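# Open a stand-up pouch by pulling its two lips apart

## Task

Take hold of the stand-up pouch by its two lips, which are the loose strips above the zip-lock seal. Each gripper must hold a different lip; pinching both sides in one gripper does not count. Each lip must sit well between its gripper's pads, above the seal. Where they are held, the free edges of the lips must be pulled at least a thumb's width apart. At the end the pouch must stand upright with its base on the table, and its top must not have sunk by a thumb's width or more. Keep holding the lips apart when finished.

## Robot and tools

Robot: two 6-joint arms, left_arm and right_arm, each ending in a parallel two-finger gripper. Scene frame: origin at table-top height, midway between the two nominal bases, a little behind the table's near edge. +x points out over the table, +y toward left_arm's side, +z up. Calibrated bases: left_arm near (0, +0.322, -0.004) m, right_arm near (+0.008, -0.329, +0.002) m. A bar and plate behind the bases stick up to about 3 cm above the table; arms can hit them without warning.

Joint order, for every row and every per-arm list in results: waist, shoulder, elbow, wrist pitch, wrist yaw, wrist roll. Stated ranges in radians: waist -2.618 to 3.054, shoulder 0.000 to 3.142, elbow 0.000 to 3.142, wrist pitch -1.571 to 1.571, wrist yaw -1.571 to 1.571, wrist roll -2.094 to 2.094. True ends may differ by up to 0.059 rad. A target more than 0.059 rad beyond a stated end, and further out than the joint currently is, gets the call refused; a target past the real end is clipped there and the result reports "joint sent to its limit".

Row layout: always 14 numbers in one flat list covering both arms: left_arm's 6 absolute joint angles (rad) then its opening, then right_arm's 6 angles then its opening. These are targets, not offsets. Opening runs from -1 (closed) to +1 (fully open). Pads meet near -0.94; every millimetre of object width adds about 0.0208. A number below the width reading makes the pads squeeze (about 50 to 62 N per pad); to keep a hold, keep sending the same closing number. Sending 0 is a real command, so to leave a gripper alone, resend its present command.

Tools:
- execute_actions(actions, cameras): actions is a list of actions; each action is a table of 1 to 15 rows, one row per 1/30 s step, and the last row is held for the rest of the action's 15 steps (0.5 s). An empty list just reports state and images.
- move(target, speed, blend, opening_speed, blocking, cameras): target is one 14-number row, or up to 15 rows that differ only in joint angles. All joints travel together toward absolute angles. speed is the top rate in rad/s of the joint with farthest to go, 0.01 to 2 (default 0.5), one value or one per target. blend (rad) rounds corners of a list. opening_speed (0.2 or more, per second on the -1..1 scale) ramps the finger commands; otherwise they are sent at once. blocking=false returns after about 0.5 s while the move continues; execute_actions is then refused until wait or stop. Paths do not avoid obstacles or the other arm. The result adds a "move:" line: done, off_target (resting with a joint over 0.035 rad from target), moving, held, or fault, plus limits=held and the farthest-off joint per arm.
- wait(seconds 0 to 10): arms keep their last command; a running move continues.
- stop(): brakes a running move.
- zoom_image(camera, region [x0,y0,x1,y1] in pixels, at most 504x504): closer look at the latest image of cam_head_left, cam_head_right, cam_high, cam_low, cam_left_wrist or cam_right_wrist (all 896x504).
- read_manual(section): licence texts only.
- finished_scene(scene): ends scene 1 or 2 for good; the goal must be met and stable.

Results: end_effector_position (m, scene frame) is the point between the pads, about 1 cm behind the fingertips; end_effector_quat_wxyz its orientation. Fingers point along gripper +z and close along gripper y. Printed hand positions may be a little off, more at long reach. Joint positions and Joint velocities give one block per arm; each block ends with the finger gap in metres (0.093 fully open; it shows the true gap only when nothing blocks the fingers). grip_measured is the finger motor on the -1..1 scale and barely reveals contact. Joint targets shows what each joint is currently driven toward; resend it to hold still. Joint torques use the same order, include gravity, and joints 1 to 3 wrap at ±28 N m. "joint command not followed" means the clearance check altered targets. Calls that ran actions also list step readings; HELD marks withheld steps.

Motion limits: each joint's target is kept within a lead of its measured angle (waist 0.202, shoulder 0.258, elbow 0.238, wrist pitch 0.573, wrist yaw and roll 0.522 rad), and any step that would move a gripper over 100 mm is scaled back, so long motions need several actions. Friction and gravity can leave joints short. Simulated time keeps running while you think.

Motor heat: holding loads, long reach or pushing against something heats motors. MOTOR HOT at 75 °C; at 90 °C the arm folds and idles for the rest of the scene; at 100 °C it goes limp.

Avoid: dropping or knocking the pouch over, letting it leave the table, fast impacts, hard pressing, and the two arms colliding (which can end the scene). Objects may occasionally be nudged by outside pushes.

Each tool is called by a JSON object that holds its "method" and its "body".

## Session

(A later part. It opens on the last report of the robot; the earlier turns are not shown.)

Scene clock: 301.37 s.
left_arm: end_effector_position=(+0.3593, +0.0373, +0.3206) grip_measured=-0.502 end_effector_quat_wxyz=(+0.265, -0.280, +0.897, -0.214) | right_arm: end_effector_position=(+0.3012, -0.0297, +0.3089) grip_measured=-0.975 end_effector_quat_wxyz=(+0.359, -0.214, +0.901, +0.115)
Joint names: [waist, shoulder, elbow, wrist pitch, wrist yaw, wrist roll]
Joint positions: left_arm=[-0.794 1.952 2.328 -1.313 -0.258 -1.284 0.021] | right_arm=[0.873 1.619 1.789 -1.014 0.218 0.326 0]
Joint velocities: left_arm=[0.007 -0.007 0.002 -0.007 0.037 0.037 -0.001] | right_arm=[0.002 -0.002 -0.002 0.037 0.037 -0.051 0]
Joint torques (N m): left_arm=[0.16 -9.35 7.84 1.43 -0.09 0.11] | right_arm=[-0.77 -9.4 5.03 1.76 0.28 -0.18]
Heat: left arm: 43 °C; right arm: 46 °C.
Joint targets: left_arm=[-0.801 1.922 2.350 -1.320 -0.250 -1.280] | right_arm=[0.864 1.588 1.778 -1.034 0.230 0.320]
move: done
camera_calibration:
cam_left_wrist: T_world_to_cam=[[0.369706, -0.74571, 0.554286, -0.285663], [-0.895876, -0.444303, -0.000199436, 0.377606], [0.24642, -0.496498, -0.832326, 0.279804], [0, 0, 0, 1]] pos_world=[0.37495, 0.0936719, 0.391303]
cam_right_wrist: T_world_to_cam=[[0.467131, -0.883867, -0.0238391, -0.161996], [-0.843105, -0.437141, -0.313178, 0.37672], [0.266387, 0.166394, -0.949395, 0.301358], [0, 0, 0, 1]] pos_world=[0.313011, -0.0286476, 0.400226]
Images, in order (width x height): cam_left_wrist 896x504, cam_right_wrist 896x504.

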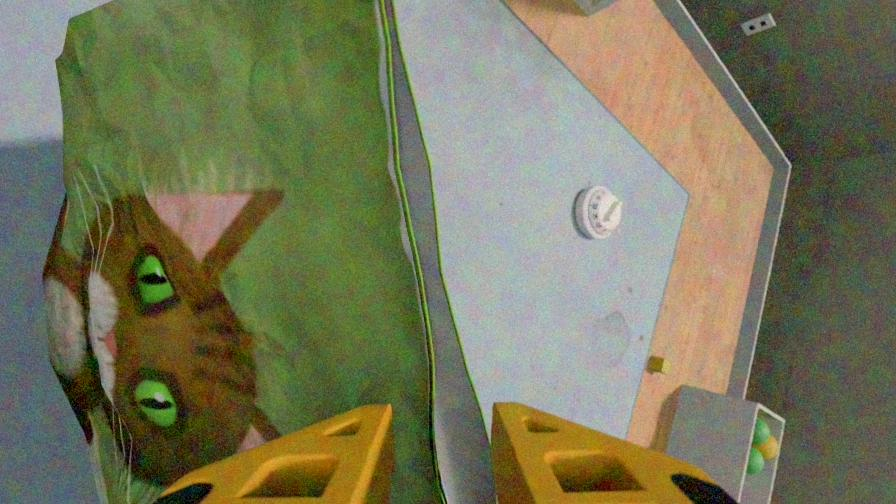

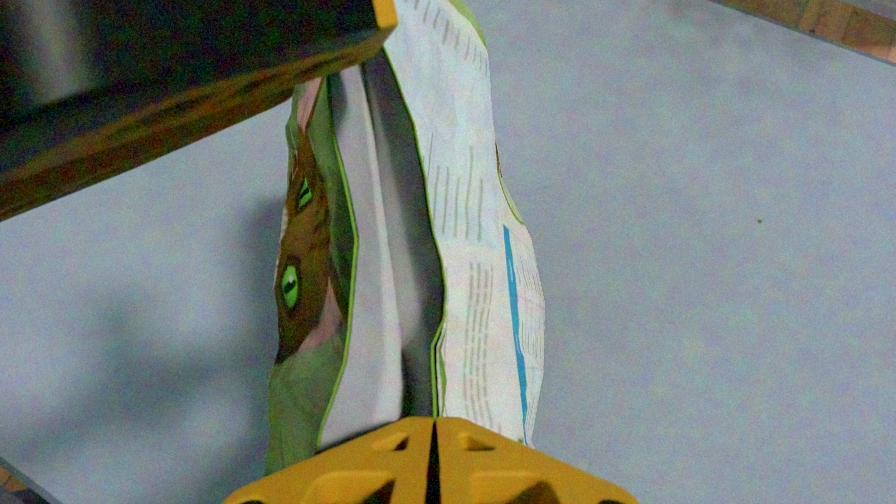

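{"method": "move", "body": {"target": [-0.801,1.922,2.392,-1.335,-0.25,-1.28,-0.5,0.864,1.588,1.778,-1.034,0.23,0.32,-1], "speed": 0.12, "cameras": ["cam_left_wrist","cam_right_wrist"]}}

{"method": "zoom_image", "body": {"camera": "cam_left_wrist", "region": [350, 304, 550, 504]}}

{"method": "zoom_image", "body": {"camera": "cam_right_wrist", "region": [260, 0, 560, 200]}}

Scene clock: 305.87 s.
left_arm: end_effector_position=(+0.3586, +0.0382, +0.3327) grip_measured=-0.502 end_effector_quat_wxyz=(+0.272, -0.280, +0.893, -0.225) | right_arm: end_effector_position=(+0.3012, -0.0297, +0.3089) grip_measured=-0.975 end_effector_quat_wxyz=(+0.359, -0.214, +0.901, +0.115)
Joint names: [waist, shoulder, elbow, wrist pitch, wrist yaw, wrist roll]
Joint positions: left_arm=[-0.794 1.952 2.368 -1.326 -0.258 -1.284 0.021] | right_arm=[0.873 1.619 1.789 -1.014 0.218 0.326 0]
Joint velocities: left_arm=[-0.022 -0.017 -0.002 0.022 0.007 -0.007 0] | right_arm=[-0.007 -0.002 0.012 -0.051 0.007 -0.022 0]
Joint torques (N m): left_arm=[0.1 -9.36 7.73 1.45 -0.07 0.07] | right_arm=[-0.76 -9.26 5.12 1.75 0.28 -0.17]
Heat: left arm: 43 °C; right arm: 46 °C.
Joint targets: left_arm=[-0.801 1.922 2.392 -1.335 -0.250 -1.280] | right_arm=[0.864 1.588 1.778 -1.034 0.230 0.320]
move: done
camera_calibration:
cam_left_wrist: T_world_to_cam=[[0.358796, -0.734788, 0.575632, -0.295022], [-0.895652, -0.444657, -0.00933349, 0.380313], [0.262817, -0.512217, -0.817656, 0.280351], [0, 0, 0, 1]] pos_world=[0.3728, 0.0959301, 0.402605]
cam_right_wrist: T_world_to_cam=[[0.467131, -0.883867, -0.0238391, -0.161996], [-0.843105, -0.437141, -0.313178, 0.37672], [0.266387, 0.166394, -0.949395, 0.301358], [0, 0, 0, 1]] pos_world=[0.313011, -0.0286476, 0.400226]
Images, in order (width x height): cam_left_wrist 896x504, cam_right_wrist 896x504.

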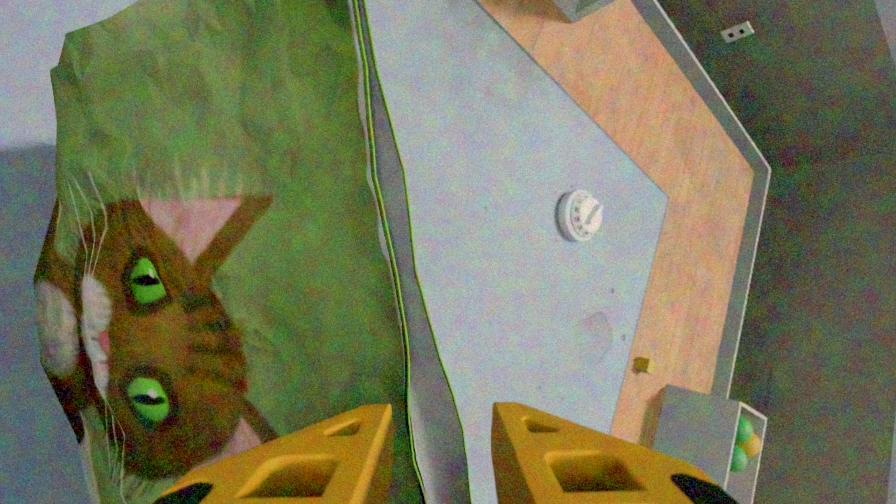

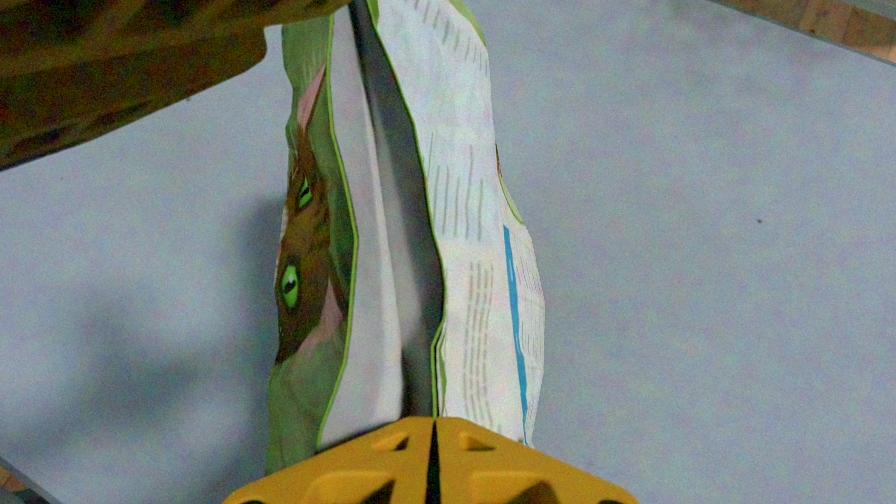

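Scaled by 2.520 from the camera's 896x504 image, which has a finer 1280x720 frame.

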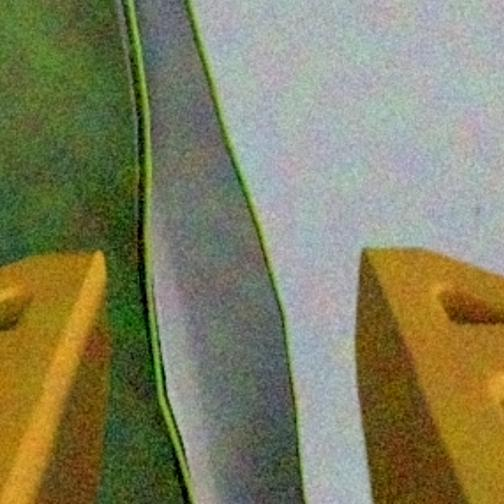

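Scaled by 1.680 from the camera's 896x504 image, which has a finer 1280x720 frame.

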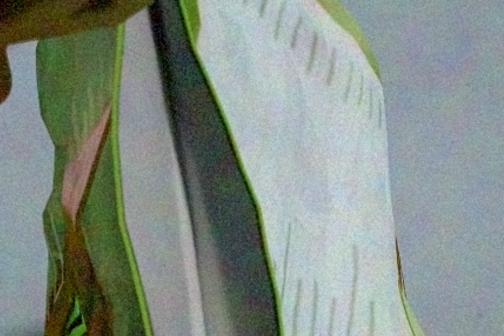

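{"method": "move", "body": {"target": [-0.801,1.881,2.243,-1.258,-0.25,-1.28,-0.5,0.864,1.588,1.778,-1.034,0.23,0.32,-1], "speed": 0.12, "cameras": ["cam_left_wrist","cam_right_wrist"]}}

{"method": "zoom_image", "body": {"camera": "cam_left_wrist", "region": [350, 304, 550, 504]}}

{"method": "zoom_image", "body": {"camera": "cam_right_wrist", "region": [260, 0, 560, 200]}}

Scene clock: 315.13 s.
left_arm: end_effector_position=(+0.3561, +0.0404, +0.3173) grip_measured=-0.502 end_effector_quat_wxyz=(+0.266, -0.280, +0.897, -0.215) | right_arm: end_effector_position=(+0.3012, -0.0297, +0.3089) grip_measured=-0.975 end_effector_quat_wxyz=(+0.359, -0.214, +0.901, +0.115)
Joint names: [waist, shoulder, elbow, wrist pitch, wrist yaw, wrist roll]
Joint positions: left_arm=[-0.794 1.912 2.253 -1.276 -0.258 -1.284 0.021] | right_arm=[0.873 1.619 1.789 -1.014 0.218 0.326 0]
Joint velocities: left_arm=[0.002 -0.022 0.017 0.037 -0.007 0.037 0] | right_arm=[-0.012 -0.012 -0.022 0.037 0.007 0.007 0]
Joint torques (N m): left_arm=[0.12 -9.25 5.09 1.72 -0.08 0.12] | right_arm=[-0.75 -9.37 5 1.74 0.31 -0.18]
Heat: left arm: 43 °C; right arm: 46 °C.
Joint targets: left_arm=[-0.801 1.881 2.243 -1.258 -0.250 -1.280] | right_arm=[0.864 1.588 1.778 -1.034 0.230 0.320]
move: done
camera_calibration:
cam_left_wrist: T_world_to_cam=[[0.368813, -0.744816, 0.556081, -0.280656], [-0.895865, -0.444326, -0.000960998, 0.376333], [0.247797, -0.497819, -0.831127, 0.278568], [0, 0, 0, 1]] pos_world=[0.371625, 0.0968545, 0.387954]
cam_right_wrist: T_world_to_cam=[[0.467131, -0.883867, -0.0238391, -0.161996], [-0.843105, -0.437141, -0.313178, 0.37672], [0.266387, 0.166394, -0.949395, 0.301358], [0, 0, 0, 1]] pos_world=[0.313011, -0.0286476, 0.400226]
Images, in order (width x height): cam_left_wrist 896x504, cam_right_wrist 896x504.

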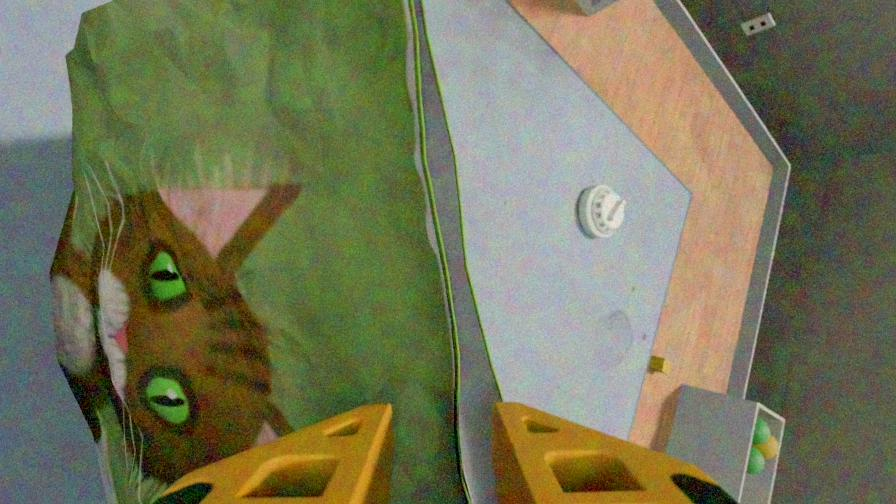

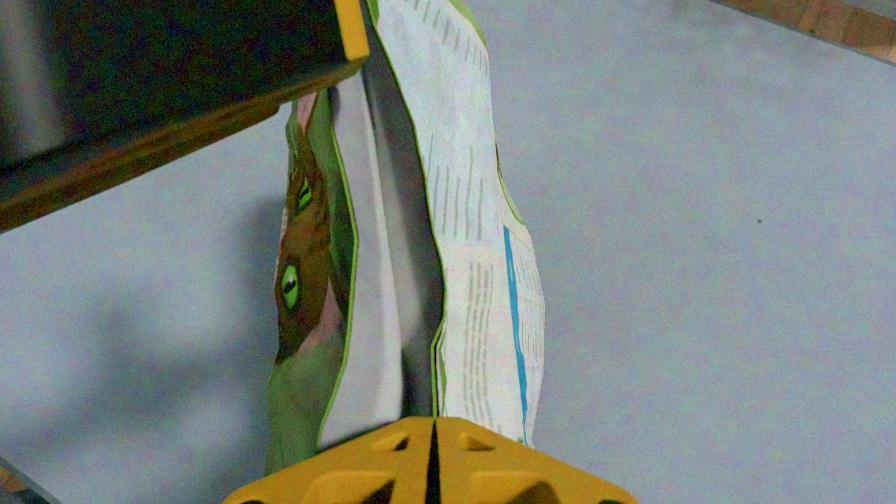

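Scaled by 2.520 from the camera's 896x504 image, which has a finer 1280x720 frame.

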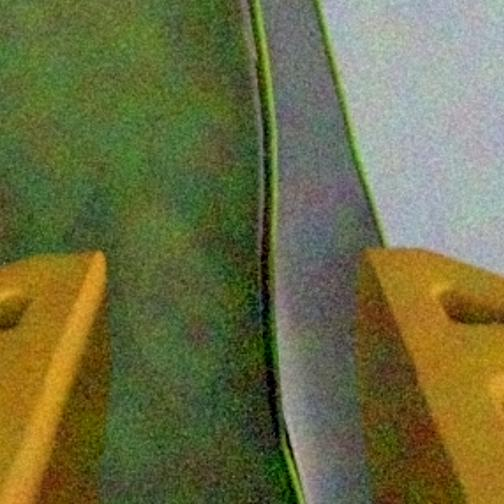

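Scaled by 1.680 from the camera's 896x504 image, which has a finer 1280x720 frame.

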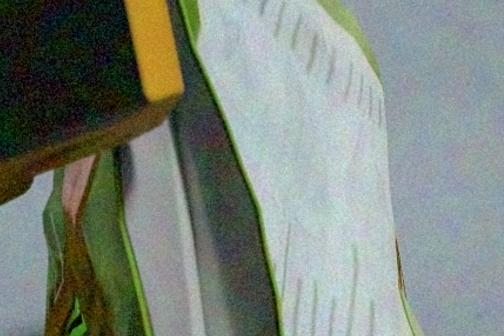

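{"method": "move", "body": {"target": [-0.801,1.843,2.132,-1.18,-0.25,-1.28,-0.5,0.864,1.588,1.778,-1.034,0.23,0.32,-1], "speed": 0.12, "cameras": ["cam_left_wrist","cam_right_wrist"]}}

{"method": "zoom_image", "body": {"camera": "cam_left_wrist", "region": [350, 304, 550, 504]}}

{"method": "zoom_image", "body": {"camera": "cam_right_wrist", "region": [260, 0, 560, 200]}}

Scene clock: 320.17 s.
left_arm: end_effector_position=(+0.3570, +0.0394, +0.3057) grip_measured=-0.502 end_effector_quat_wxyz=(+0.267, -0.280, +0.896, -0.217) | right_arm: end_effector_position=(+0.3012, -0.0297, +0.3089) grip_measured=-0.975 end_effector_quat_wxyz=(+0.359, -0.214, +0.901, +0.115)
Joint names: [waist, shoulder, elbow, wrist pitch, wrist yaw, wrist roll]
Joint positions: left_arm=[-0.794 1.874 2.143 -1.198 -0.258 -1.284 0.021] | right_arm=[0.873 1.619 1.789 -1.014 0.218 0.326 0]
Joint velocities: left_arm=[0.017 -0.007 0.007 -0.051 0.022 0.037 -0.001] | right_arm=[-0.022 0.002 -0.002 0.022 -0.051 -0.007 0]
Joint torques (N m): left_arm=[0.12 -9.13 5.37 1.69 -0.11 0.1] | right_arm=[-0.58 -9.29 4.93 1.77 0.28 -0.15]
Heat: left arm: 43 °C; right arm: 47 °C.
Joint targets: left_arm=[-0.801 1.843 2.132 -1.180 -0.250 -1.280] | right_arm=[0.864 1.588 1.778 -1.034 0.230 0.320]
move: done
camera_calibration:
cam_left_wrist: T_world_to_cam=[[0.366568, -0.742567, 0.560556, -0.275912], [-0.89583, -0.444389, -0.00286464, 0.37721], [0.251232, -0.501112, -0.828112, 0.266201], [0, 0, 0, 1]] pos_world=[0.372178, 0.0961414, 0.376189]
cam_right_wrist: T_world_to_cam=[[0.467131, -0.883867, -0.0238391, -0.161996], [-0.843105, -0.437141, -0.313178, 0.37672], [0.266387, 0.166394, -0.949395, 0.301358], [0, 0, 0, 1]] pos_world=[0.313011, -0.0286476, 0.400226]
Images, in order (width x height): cam_left_wrist 896x504, cam_right_wrist 896x504.

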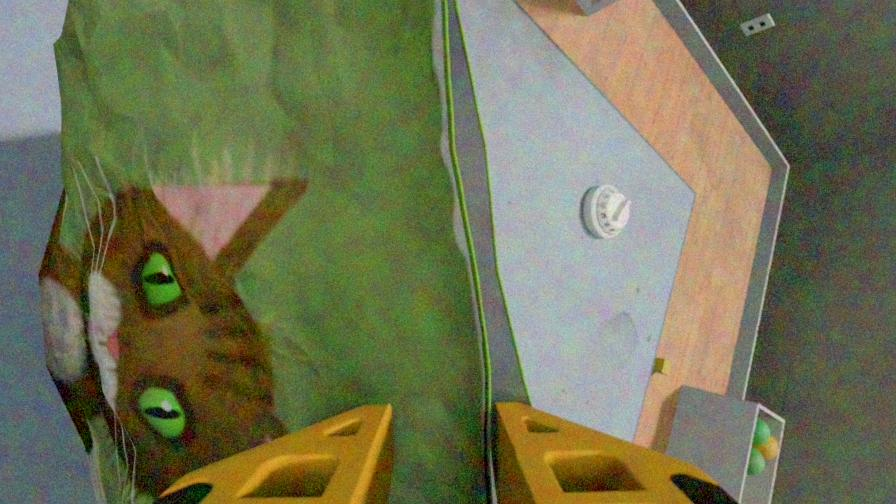

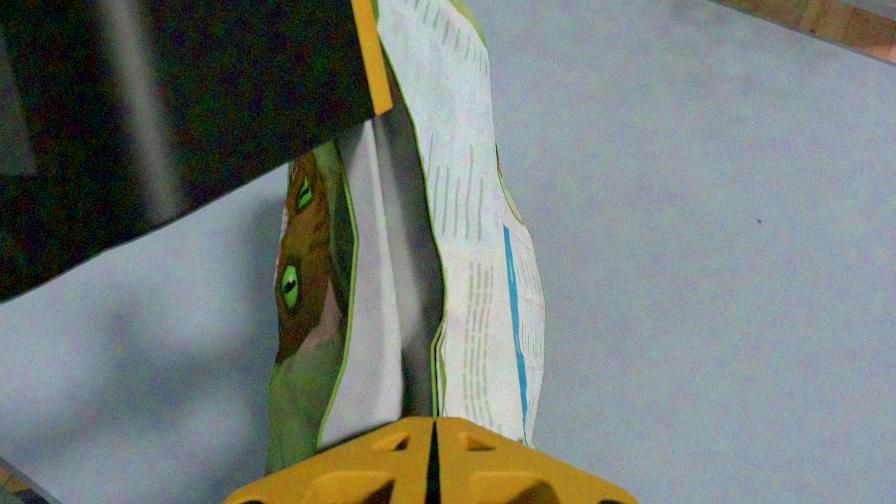

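Scaled by 2.520 from the camera's 896x504 image, which has a finer 1280x720 frame.

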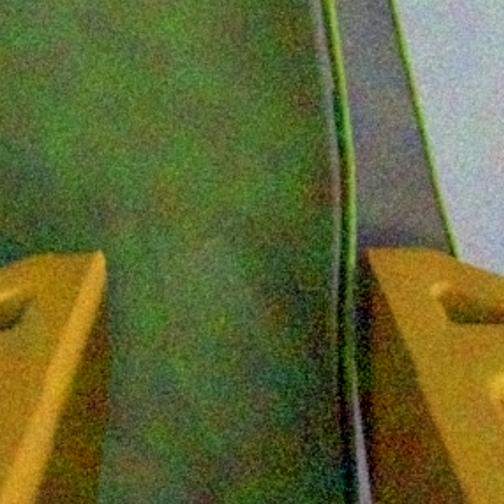

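Scaled by 1.680 from the camera's 896x504 image, which has a finer 1280x720 frame.

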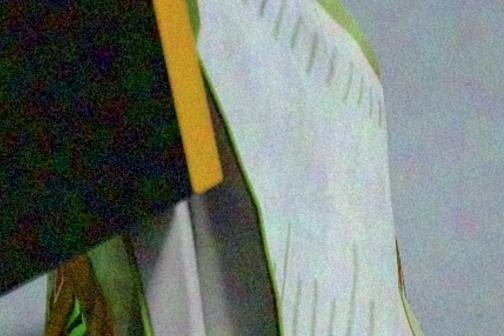

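{"method": "move", "body": {"target": [-0.801,1.843,2.112,-1.163,-0.25,-1.28,-0.5,0.864,1.588,1.778,-1.034,0.23,0.32,-1], "speed": 0.12, "cameras": ["cam_left_wrist","cam_right_wrist"]}}

{"method": "zoom_image", "body": {"camera": "cam_left_wrist", "region": [350, 304, 550, 504]}}

{"method": "zoom_image", "body": {"camera": "cam_right_wrist", "region": [260, 0, 560, 200]}}

Scene clock: 327.60 s.
left_arm: end_effector_position=(+0.3581, +0.0382, +0.3015) grip_measured=-0.502 end_effector_quat_wxyz=(+0.267, -0.280, +0.896, -0.217) | right_arm: end_effector_position=(+0.3012, -0.0297, +0.3089) grip_measured=-0.975 end_effector_quat_wxyz=(+0.359, -0.214, +0.901, +0.115)
Joint names: [waist, shoulder, elbow, wrist pitch, wrist yaw, wrist roll]
Joint positions: left_arm=[-0.794 1.872 2.122 -1.181 -0.258 -1.284 0.021] | right_arm=[0.873 1.619 1.789 -1.014 0.218 0.326 0]
Joint velocities: left_arm=[-0.002 0.002 -0.012 0.037 -0.022 0.037 0] | right_arm=[0.002 -0.007 -0.012 -0.11 -0.007 -0.007 0]
Joint torques (N m): left_arm=[0.05 -9.21 5.3 1.68 -0.08 0.12] | right_arm=[-0.64 -9.21 5.05 1.76 0.29 -0.18]
Heat: left arm: 43 °C; right arm: 47 °C.
Joint targets: left_arm=[-0.801 1.843 2.112 -1.163 -0.250 -1.280] | right_arm=[0.864 1.588 1.778 -1.034 0.230 0.320]
move: done
camera_calibration:
cam_left_wrist: T_world_to_cam=[[0.367168, -0.743168, 0.559364, -0.274724], [-0.89584, -0.444371, -0.00235704, 0.377567], [0.250317, -0.500235, -0.828919, 0.262363], [0, 0, 0, 1]] pos_world=[0.373436, 0.0948573, 0.372038]
cam_right_wrist: T_world_to_cam=[[0.467131, -0.883867, -0.0238391, -0.161996], [-0.843105, -0.437141, -0.313178, 0.37672], [0.266387, 0.166394, -0.949395, 0.301358], [0, 0, 0, 1]] pos_world=[0.313011, -0.0286476, 0.400226]
Images, in order (width x height): cam_left_wrist 896x504, cam_right_wrist 896x504.

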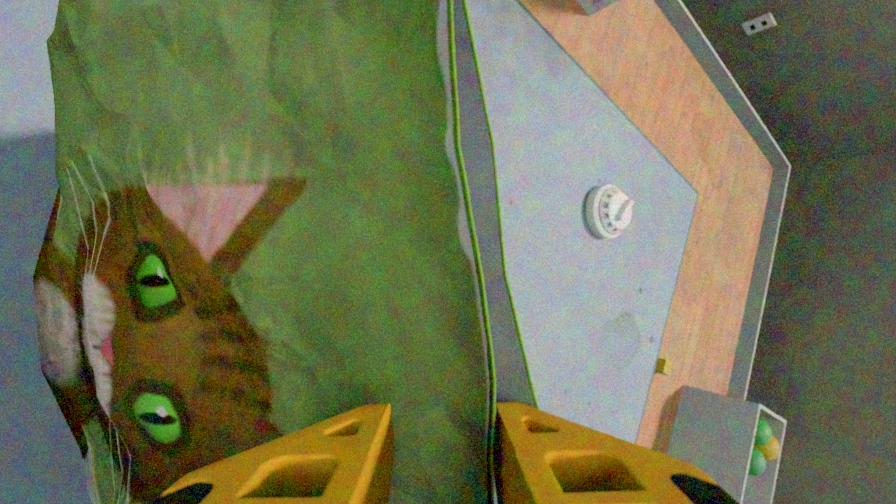

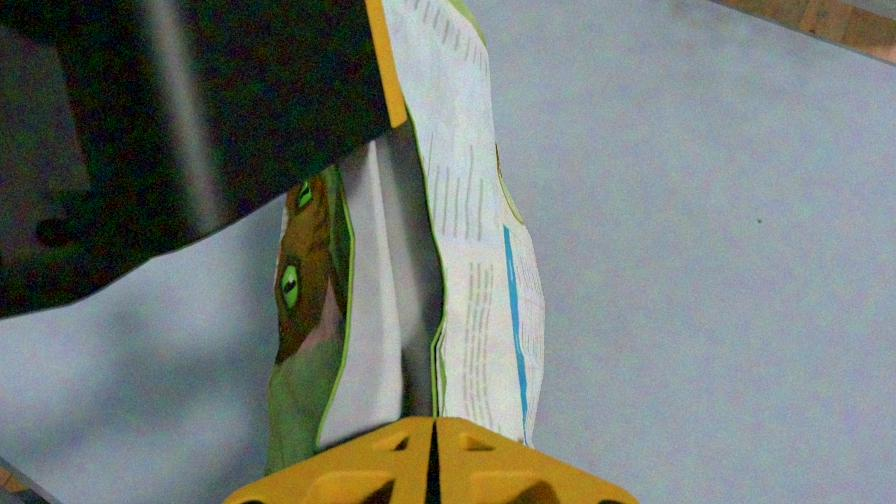

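Scaled by 2.520 from the camera's 896x504 image, which has a finer 1280x720 frame.

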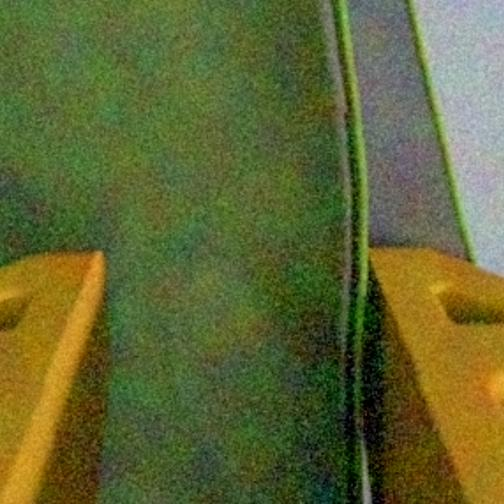

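Scaled by 1.680 from the camera's 896x504 image, which has a finer 1280x720 frame.

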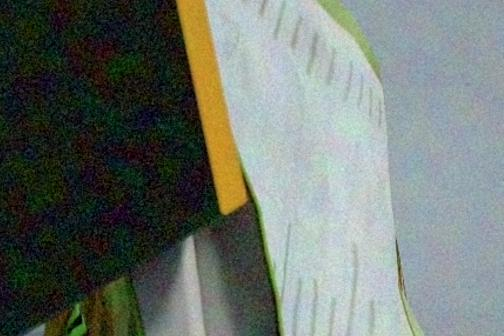

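{"method": "move", "body": {"target": [-0.801,1.843,2.112,-1.163,-0.25,-1.28,-1,0.864,1.588,1.778,-1.034,0.23,0.32,-1], "opening_speed": 0.3, "cameras": ["cam_left_wrist","cam_right_wrist","cam_low"]}}

{"method": "zoom_image", "body": {"camera": "cam_left_wrist", "region": [350, 304, 550, 504]}}

{"method": "zoom_image", "body": {"camera": "cam_right_wrist", "region": [260, 0, 560, 200]}}

Scene clock: 332.03 s.
left_arm: end_effector_position=(+0.3587, +0.0375, +0.3020) grip_measured=-0.980 end_effector_quat_wxyz=(+0.268, -0.280, +0.896, -0.219) | right_arm: end_effector_position=(+0.3012, -0.0297, +0.3089) grip_measured=-0.975 end_effector_quat_wxyz=(+0.359, -0.214, +0.901, +0.115)
Joint names: [waist, shoulder, elbow, wrist pitch, wrist yaw, wrist roll]
Joint positions: left_arm=[-0.794 1.872 2.122 -1.176 -0.257 -1.284 0] | right_arm=[0.873 1.619 1.789 -1.014 0.218 0.326 0]
Joint velocities: left_arm=[0.002 0.002 -0.007 -0.066 -0.037 -0.037 0] | right_arm=[-0.002 0.007 -0.002 -0.066 0.037 0.037 0]
Joint torques (N m): left_arm=[-0.03 -8.9 5.39 1.64 -0.09 0.06] | right_arm=[-0.76 -9.16 5.05 1.75 0.27 -0.14]
Heat: left arm: 44 °C; right arm: 47 °C.
Joint targets: left_arm=[-0.801 1.843 2.112 -1.163 -0.250 -1.280] | right_arm=[0.864 1.588 1.778 -1.034 0.230 0.320]
move: done
camera_calibration:
cam_left_wrist: T_world_to_cam=[[0.365396, -0.741441, 0.562807, -0.276172], [-0.896022, -0.443998, -0.00319017, 0.378042], [0.25225, -0.503122, -0.826582, 0.261022], [0, 0, 0, 1]] pos_world=[0.373803, 0.0944106, 0.372394]
cam_right_wrist: T_world_to_cam=[[0.467131, -0.883867, -0.0238391, -0.161996], [-0.843105, -0.437141, -0.313178, 0.37672], [0.266387, 0.166394, -0.949395, 0.301358], [0, 0, 0, 1]] pos_world=[0.313011, -0.0286476, 0.400226]
Images, in order (width x height): cam_low 896x504, cam_left_wrist 896x504, cam_right_wrist 896x504.

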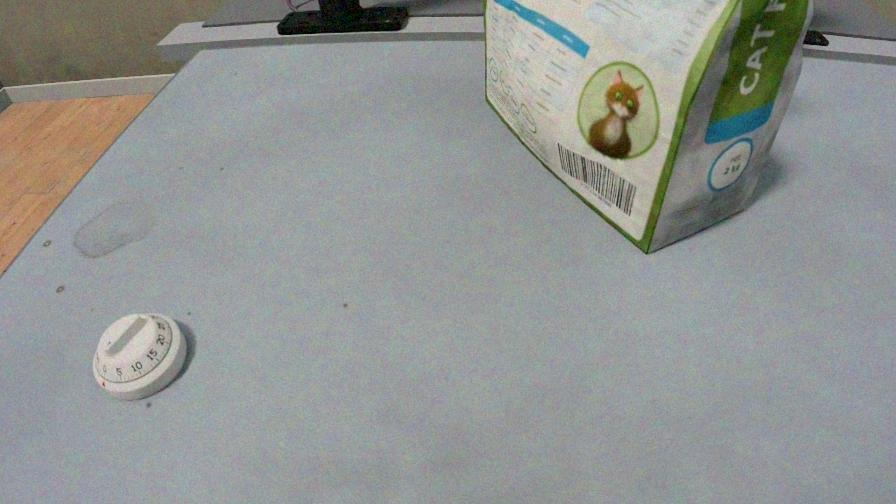

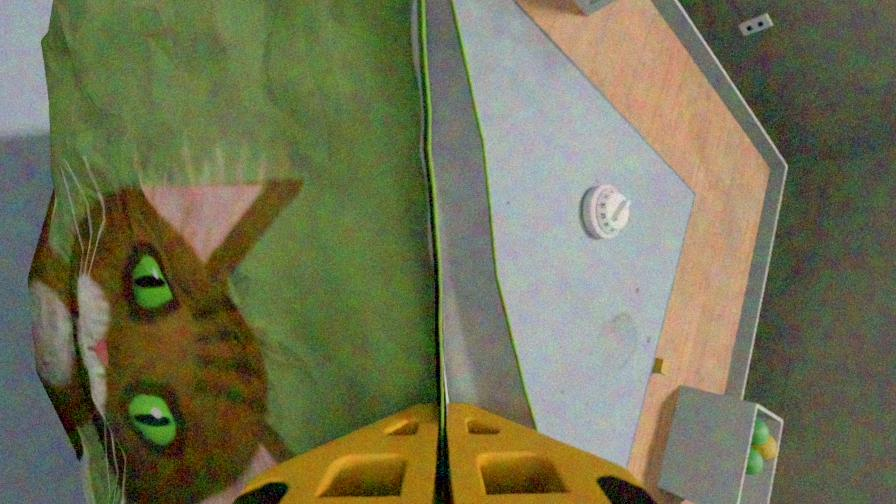

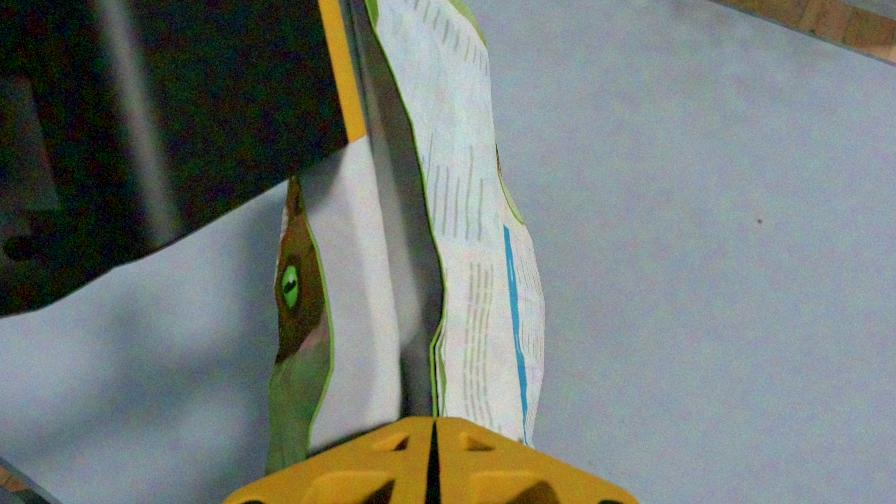

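Scaled by 2.520 from the camera's 896x504 image, which has a finer 1280x720 frame.

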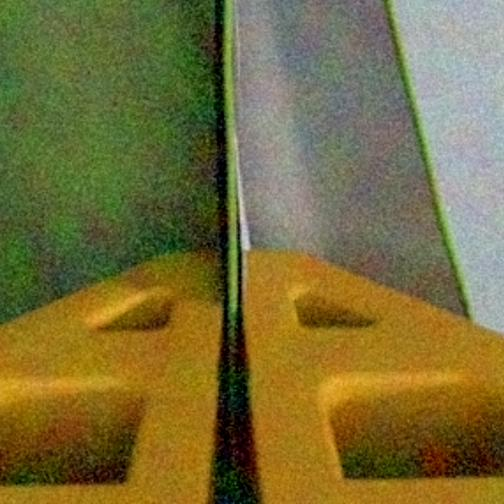

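Scaled by 1.680 from the camera's 896x504 image, which has a finer 1280x720 frame.

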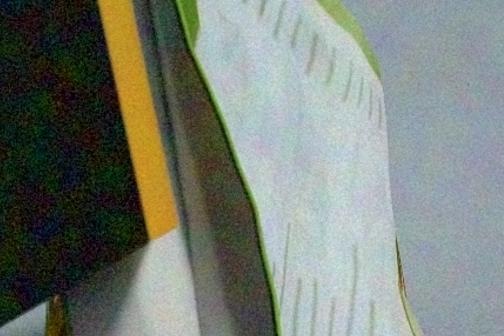

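{"method": "move", "body": {"target": [-0.787,1.743,1.997,-1.143,-0.25,-1.28,-1,0.848,1.578,1.765,-1.034,0.215,0.32,-1], "speed": 0.1, "cameras": ["cam_left_wrist","cam_right_wrist","cam_low"]}}

{"method": "zoom_image", "body": {"camera": "cam_left_wrist", "region": [350, 304, 550, 504]}}

Scene clock: 335.87 s.
left_arm: end_effector_position=(+0.3482, +0.0492, +0.3046) grip_measured=-0.980 end_effector_quat_wxyz=(+0.273, -0.282, +0.892, -0.227) | right_arm: end_effector_position=(+0.2996, -0.0274, +0.3102) grip_measured=-0.975 end_effector_quat_wxyz=(+0.356, -0.216, +0.900, +0.132)
Joint names: [waist, shoulder, elbow, wrist pitch, wrist yaw, wrist roll]
Joint positions: left_arm=[-0.792 1.783 2.006 -1.127 -0.257 -1.284 0] | right_arm=[0.866 1.61 1.779 -0.998 0.183 0.326 0]
Joint velocities: left_arm=[-0.017 -0.007 0.002 -0.022 -0.081 -0.022 0] | right_arm=[-0.007 0.017 -0.022 -0.037 -0.037 0.022 0]
Joint torques (N m): left_arm=[0.98 -9.46 5.55 1.39 -0.09 0.07] | right_arm=[-1.51 -9.11 4.92 1.58 0.48 -0.18]
Heat: left arm: 44 °C; right arm: 47 °C.
Joint targets: left_arm=[-0.787 1.743 1.997 -1.143 -0.250 -1.280] | right_arm=[0.848 1.578 1.765 -1.034 0.215 0.320]
move: off_target (left_arm, right_arm); left_arm: the shoulder is farthest, 0.040 rad from its target; right_arm: the wrist pitch is farthest, 0.036 rad from its target
camera_calibration:
cam_left_wrist: T_world_to_cam=[[0.358584, -0.732061, 0.579227, -0.268158], [-0.894689, -0.446566, -0.0105176, 0.375773], [0.266363, -0.514457, -0.815098, 0.263778], [0, 0, 0, 1]] pos_world=[0.362096, 0.107202, 0.374281]
cam_right_wrist: T_world_to_cam=[[0.481575, -0.87479, -0.0531763, -0.154113], [-0.838899, -0.442556, -0.316848, 0.376547], [0.253642, 0.197195, -0.946985, 0.30657], [0, 0, 0, 1]] pos_world=[0.312343, -0.0286276, 0.40143]
Images, in order (width x height): cam_low 896x504, cam_left_wrist 896x504, cam_right_wrist 896x504.

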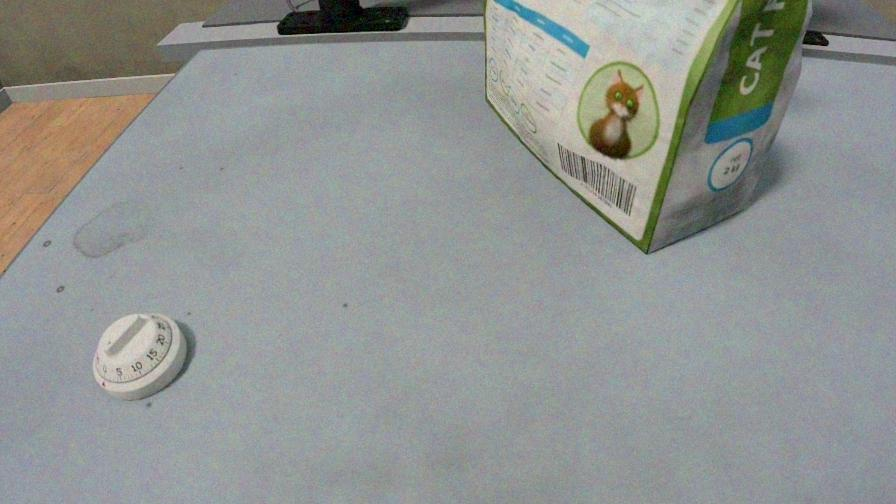

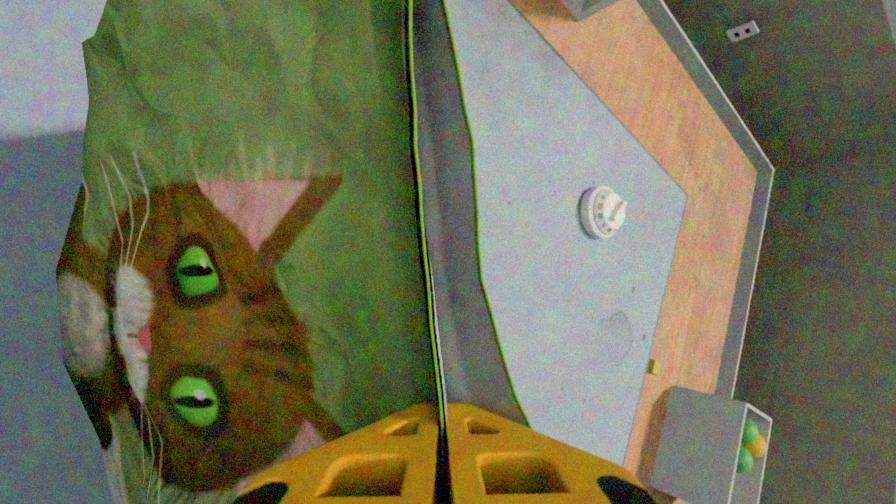

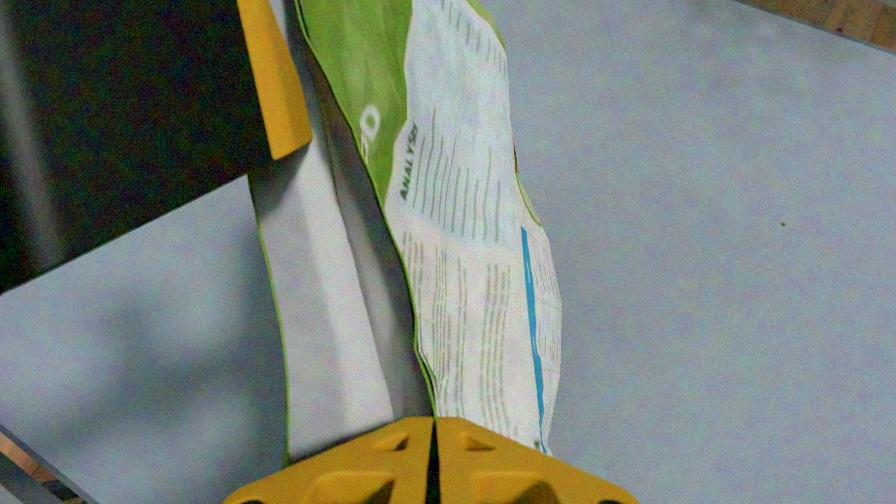

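Scaled by 2.520 from the camera's 896x504 image, which has a finer 1280x720 frame.

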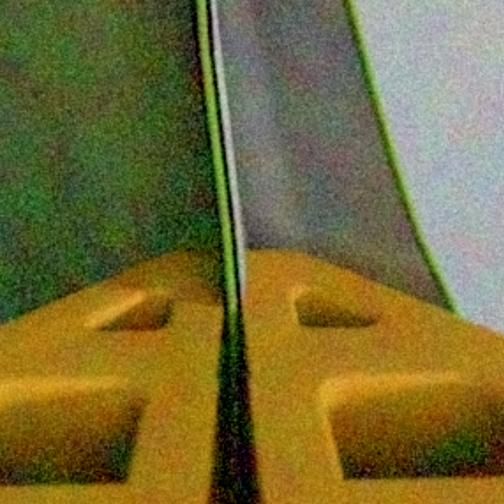

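{"method": "move", "body": {"target": [-0.773,1.668,1.912,-1.128,-0.25,-1.28,-1,0.795,1.548,1.725,-1.034,0.175,0.32,-1], "speed": 0.1}}

{"method": "zoom_image", "body": {"camera": "cam_left_wrist", "region": [350, 304, 550, 504]}}

Scene clock: 340.23 s.
left_arm: end_effector_position=(+0.3433, +0.0550, +0.3036) grip_measured=-0.980 end_effector_quat_wxyz=(+0.272, -0.283, +0.888, -0.240) | right_arm: end_effector_position=(+0.3016, -0.0303, +0.3081) grip_measured=-0.975 end_effector_quat_wxyz=(+0.346, -0.212, +0.900, +0.162)
Joint names: [waist, shoulder, elbow, wrist pitch, wrist yaw, wrist roll]
Joint positions: left_arm=[-0.783 1.724 1.918 -1.074 -0.238 -1.284 0] | right_arm=[0.825 1.587 1.739 -0.964 0.101 0.326 0]
Joint velocities: left_arm=[0.017 0.017 0.007 -0.081 -0.022 -0.022 0] | right_arm=[-0.002 -0.012 0.007 -0.081 0.037 0.051 0]
Joint torques (N m): left_arm=[1.37 -10.3 5.91 1.03 -0.28 0.07] | right_arm=[-2.47 -9.73 4.9 1.24 0.93 -0.19]
Heat: left arm: 44 °C; right arm: 47 °C.
Joint targets: left_arm=[-0.773 1.668 1.912 -1.128 -0.250 -1.280] | right_arm=[0.795 1.548 1.725 -1.034 0.175 0.320]
move: off_target (left_arm, right_arm); left_arm: the shoulder is farthest, 0.056 rad from its target; right_arm: the wrist yaw is farthest, 0.074 rad from its target
camera_calibration:
cam_left_wrist: T_world_to_cam=[[0.351981, -0.717098, 0.601565, -0.266904], [-0.896099, -0.443829, -0.00475193, 0.372519], [0.270399, -0.537389, -0.79881, 0.262211], [0, 0, 0, 1]] pos_world=[0.356857, 0.114848, 0.371787]
cam_right_wrist: T_world_to_cam=[[0.493331, -0.862185, -0.115161, -0.141858], [-0.841866, -0.439956, -0.31257, 0.375929], [0.218827, 0.251151, -0.942888, 0.315527], [0, 0, 0, 1]] pos_world=[0.317419, -0.0361605, 0.398674]

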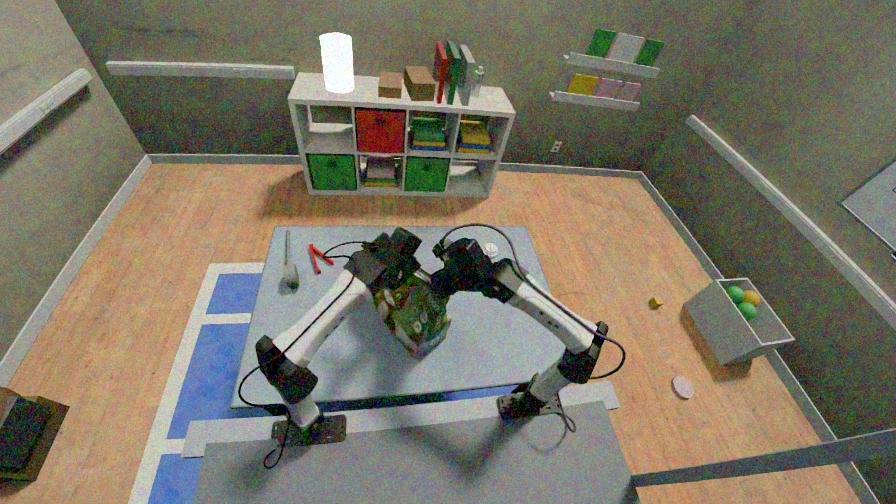

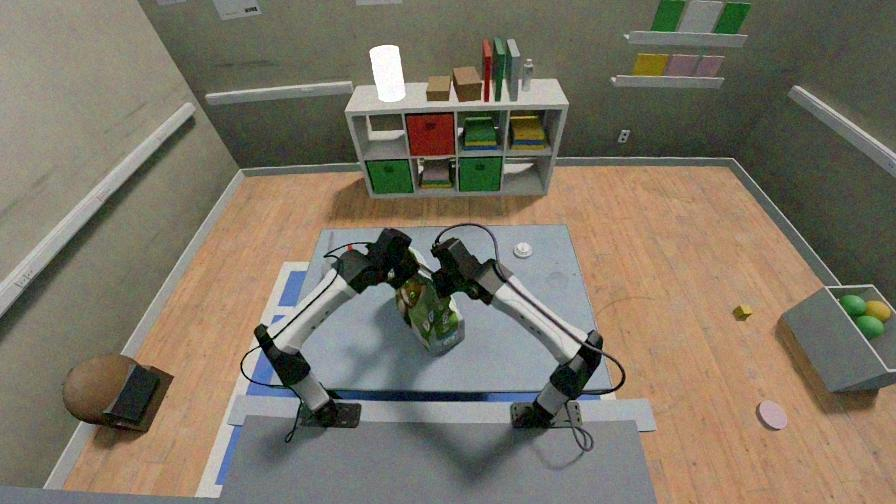

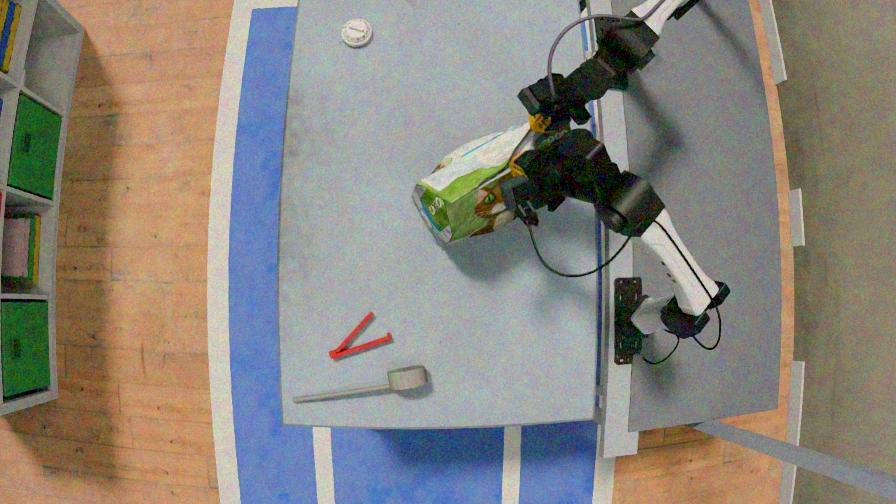

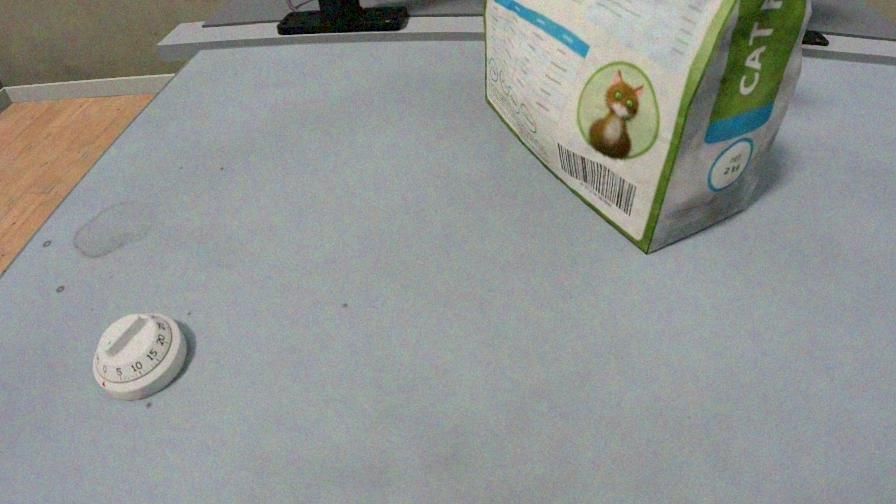

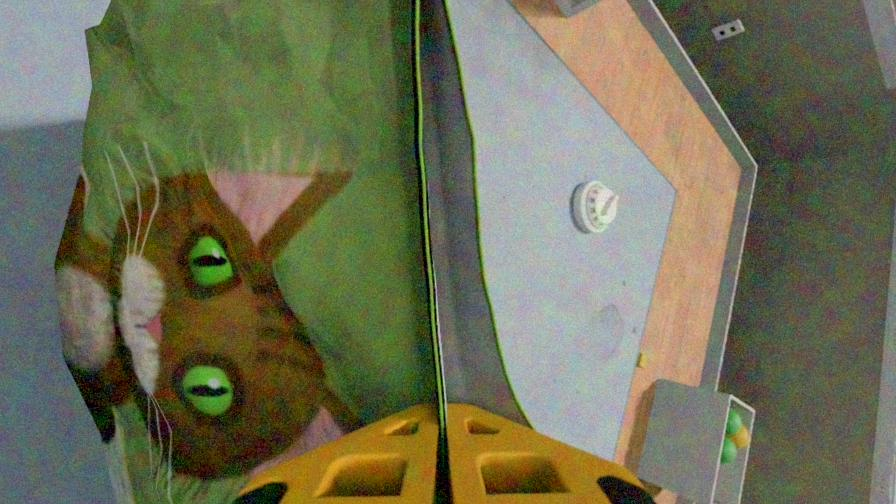

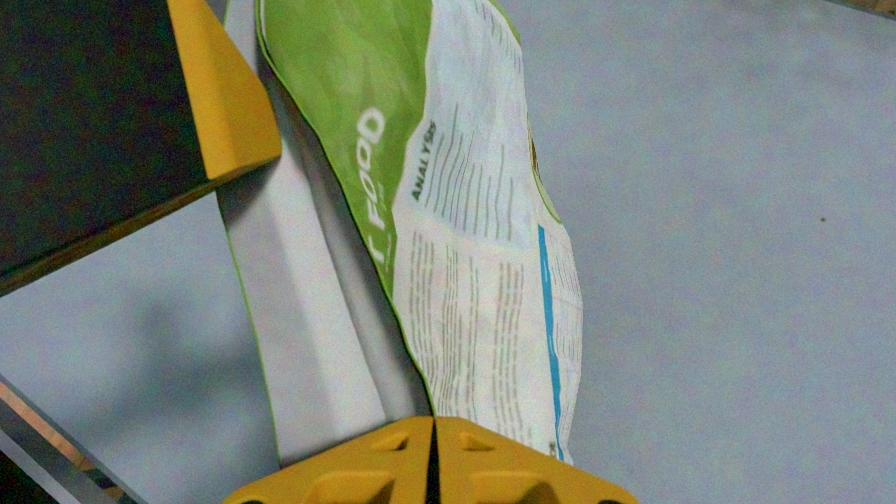

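Scaled by 2.520 from the camera's 896x504 image, which has a finer 1280x720 frame.

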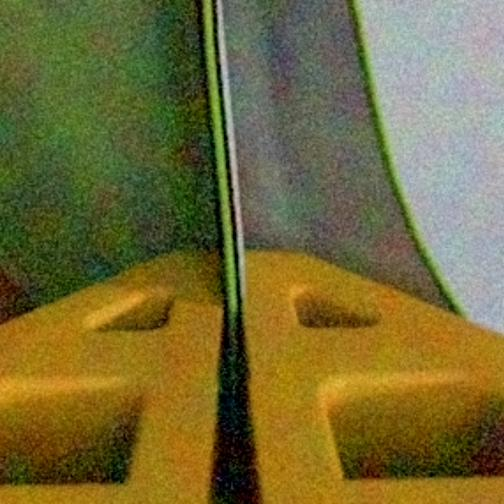

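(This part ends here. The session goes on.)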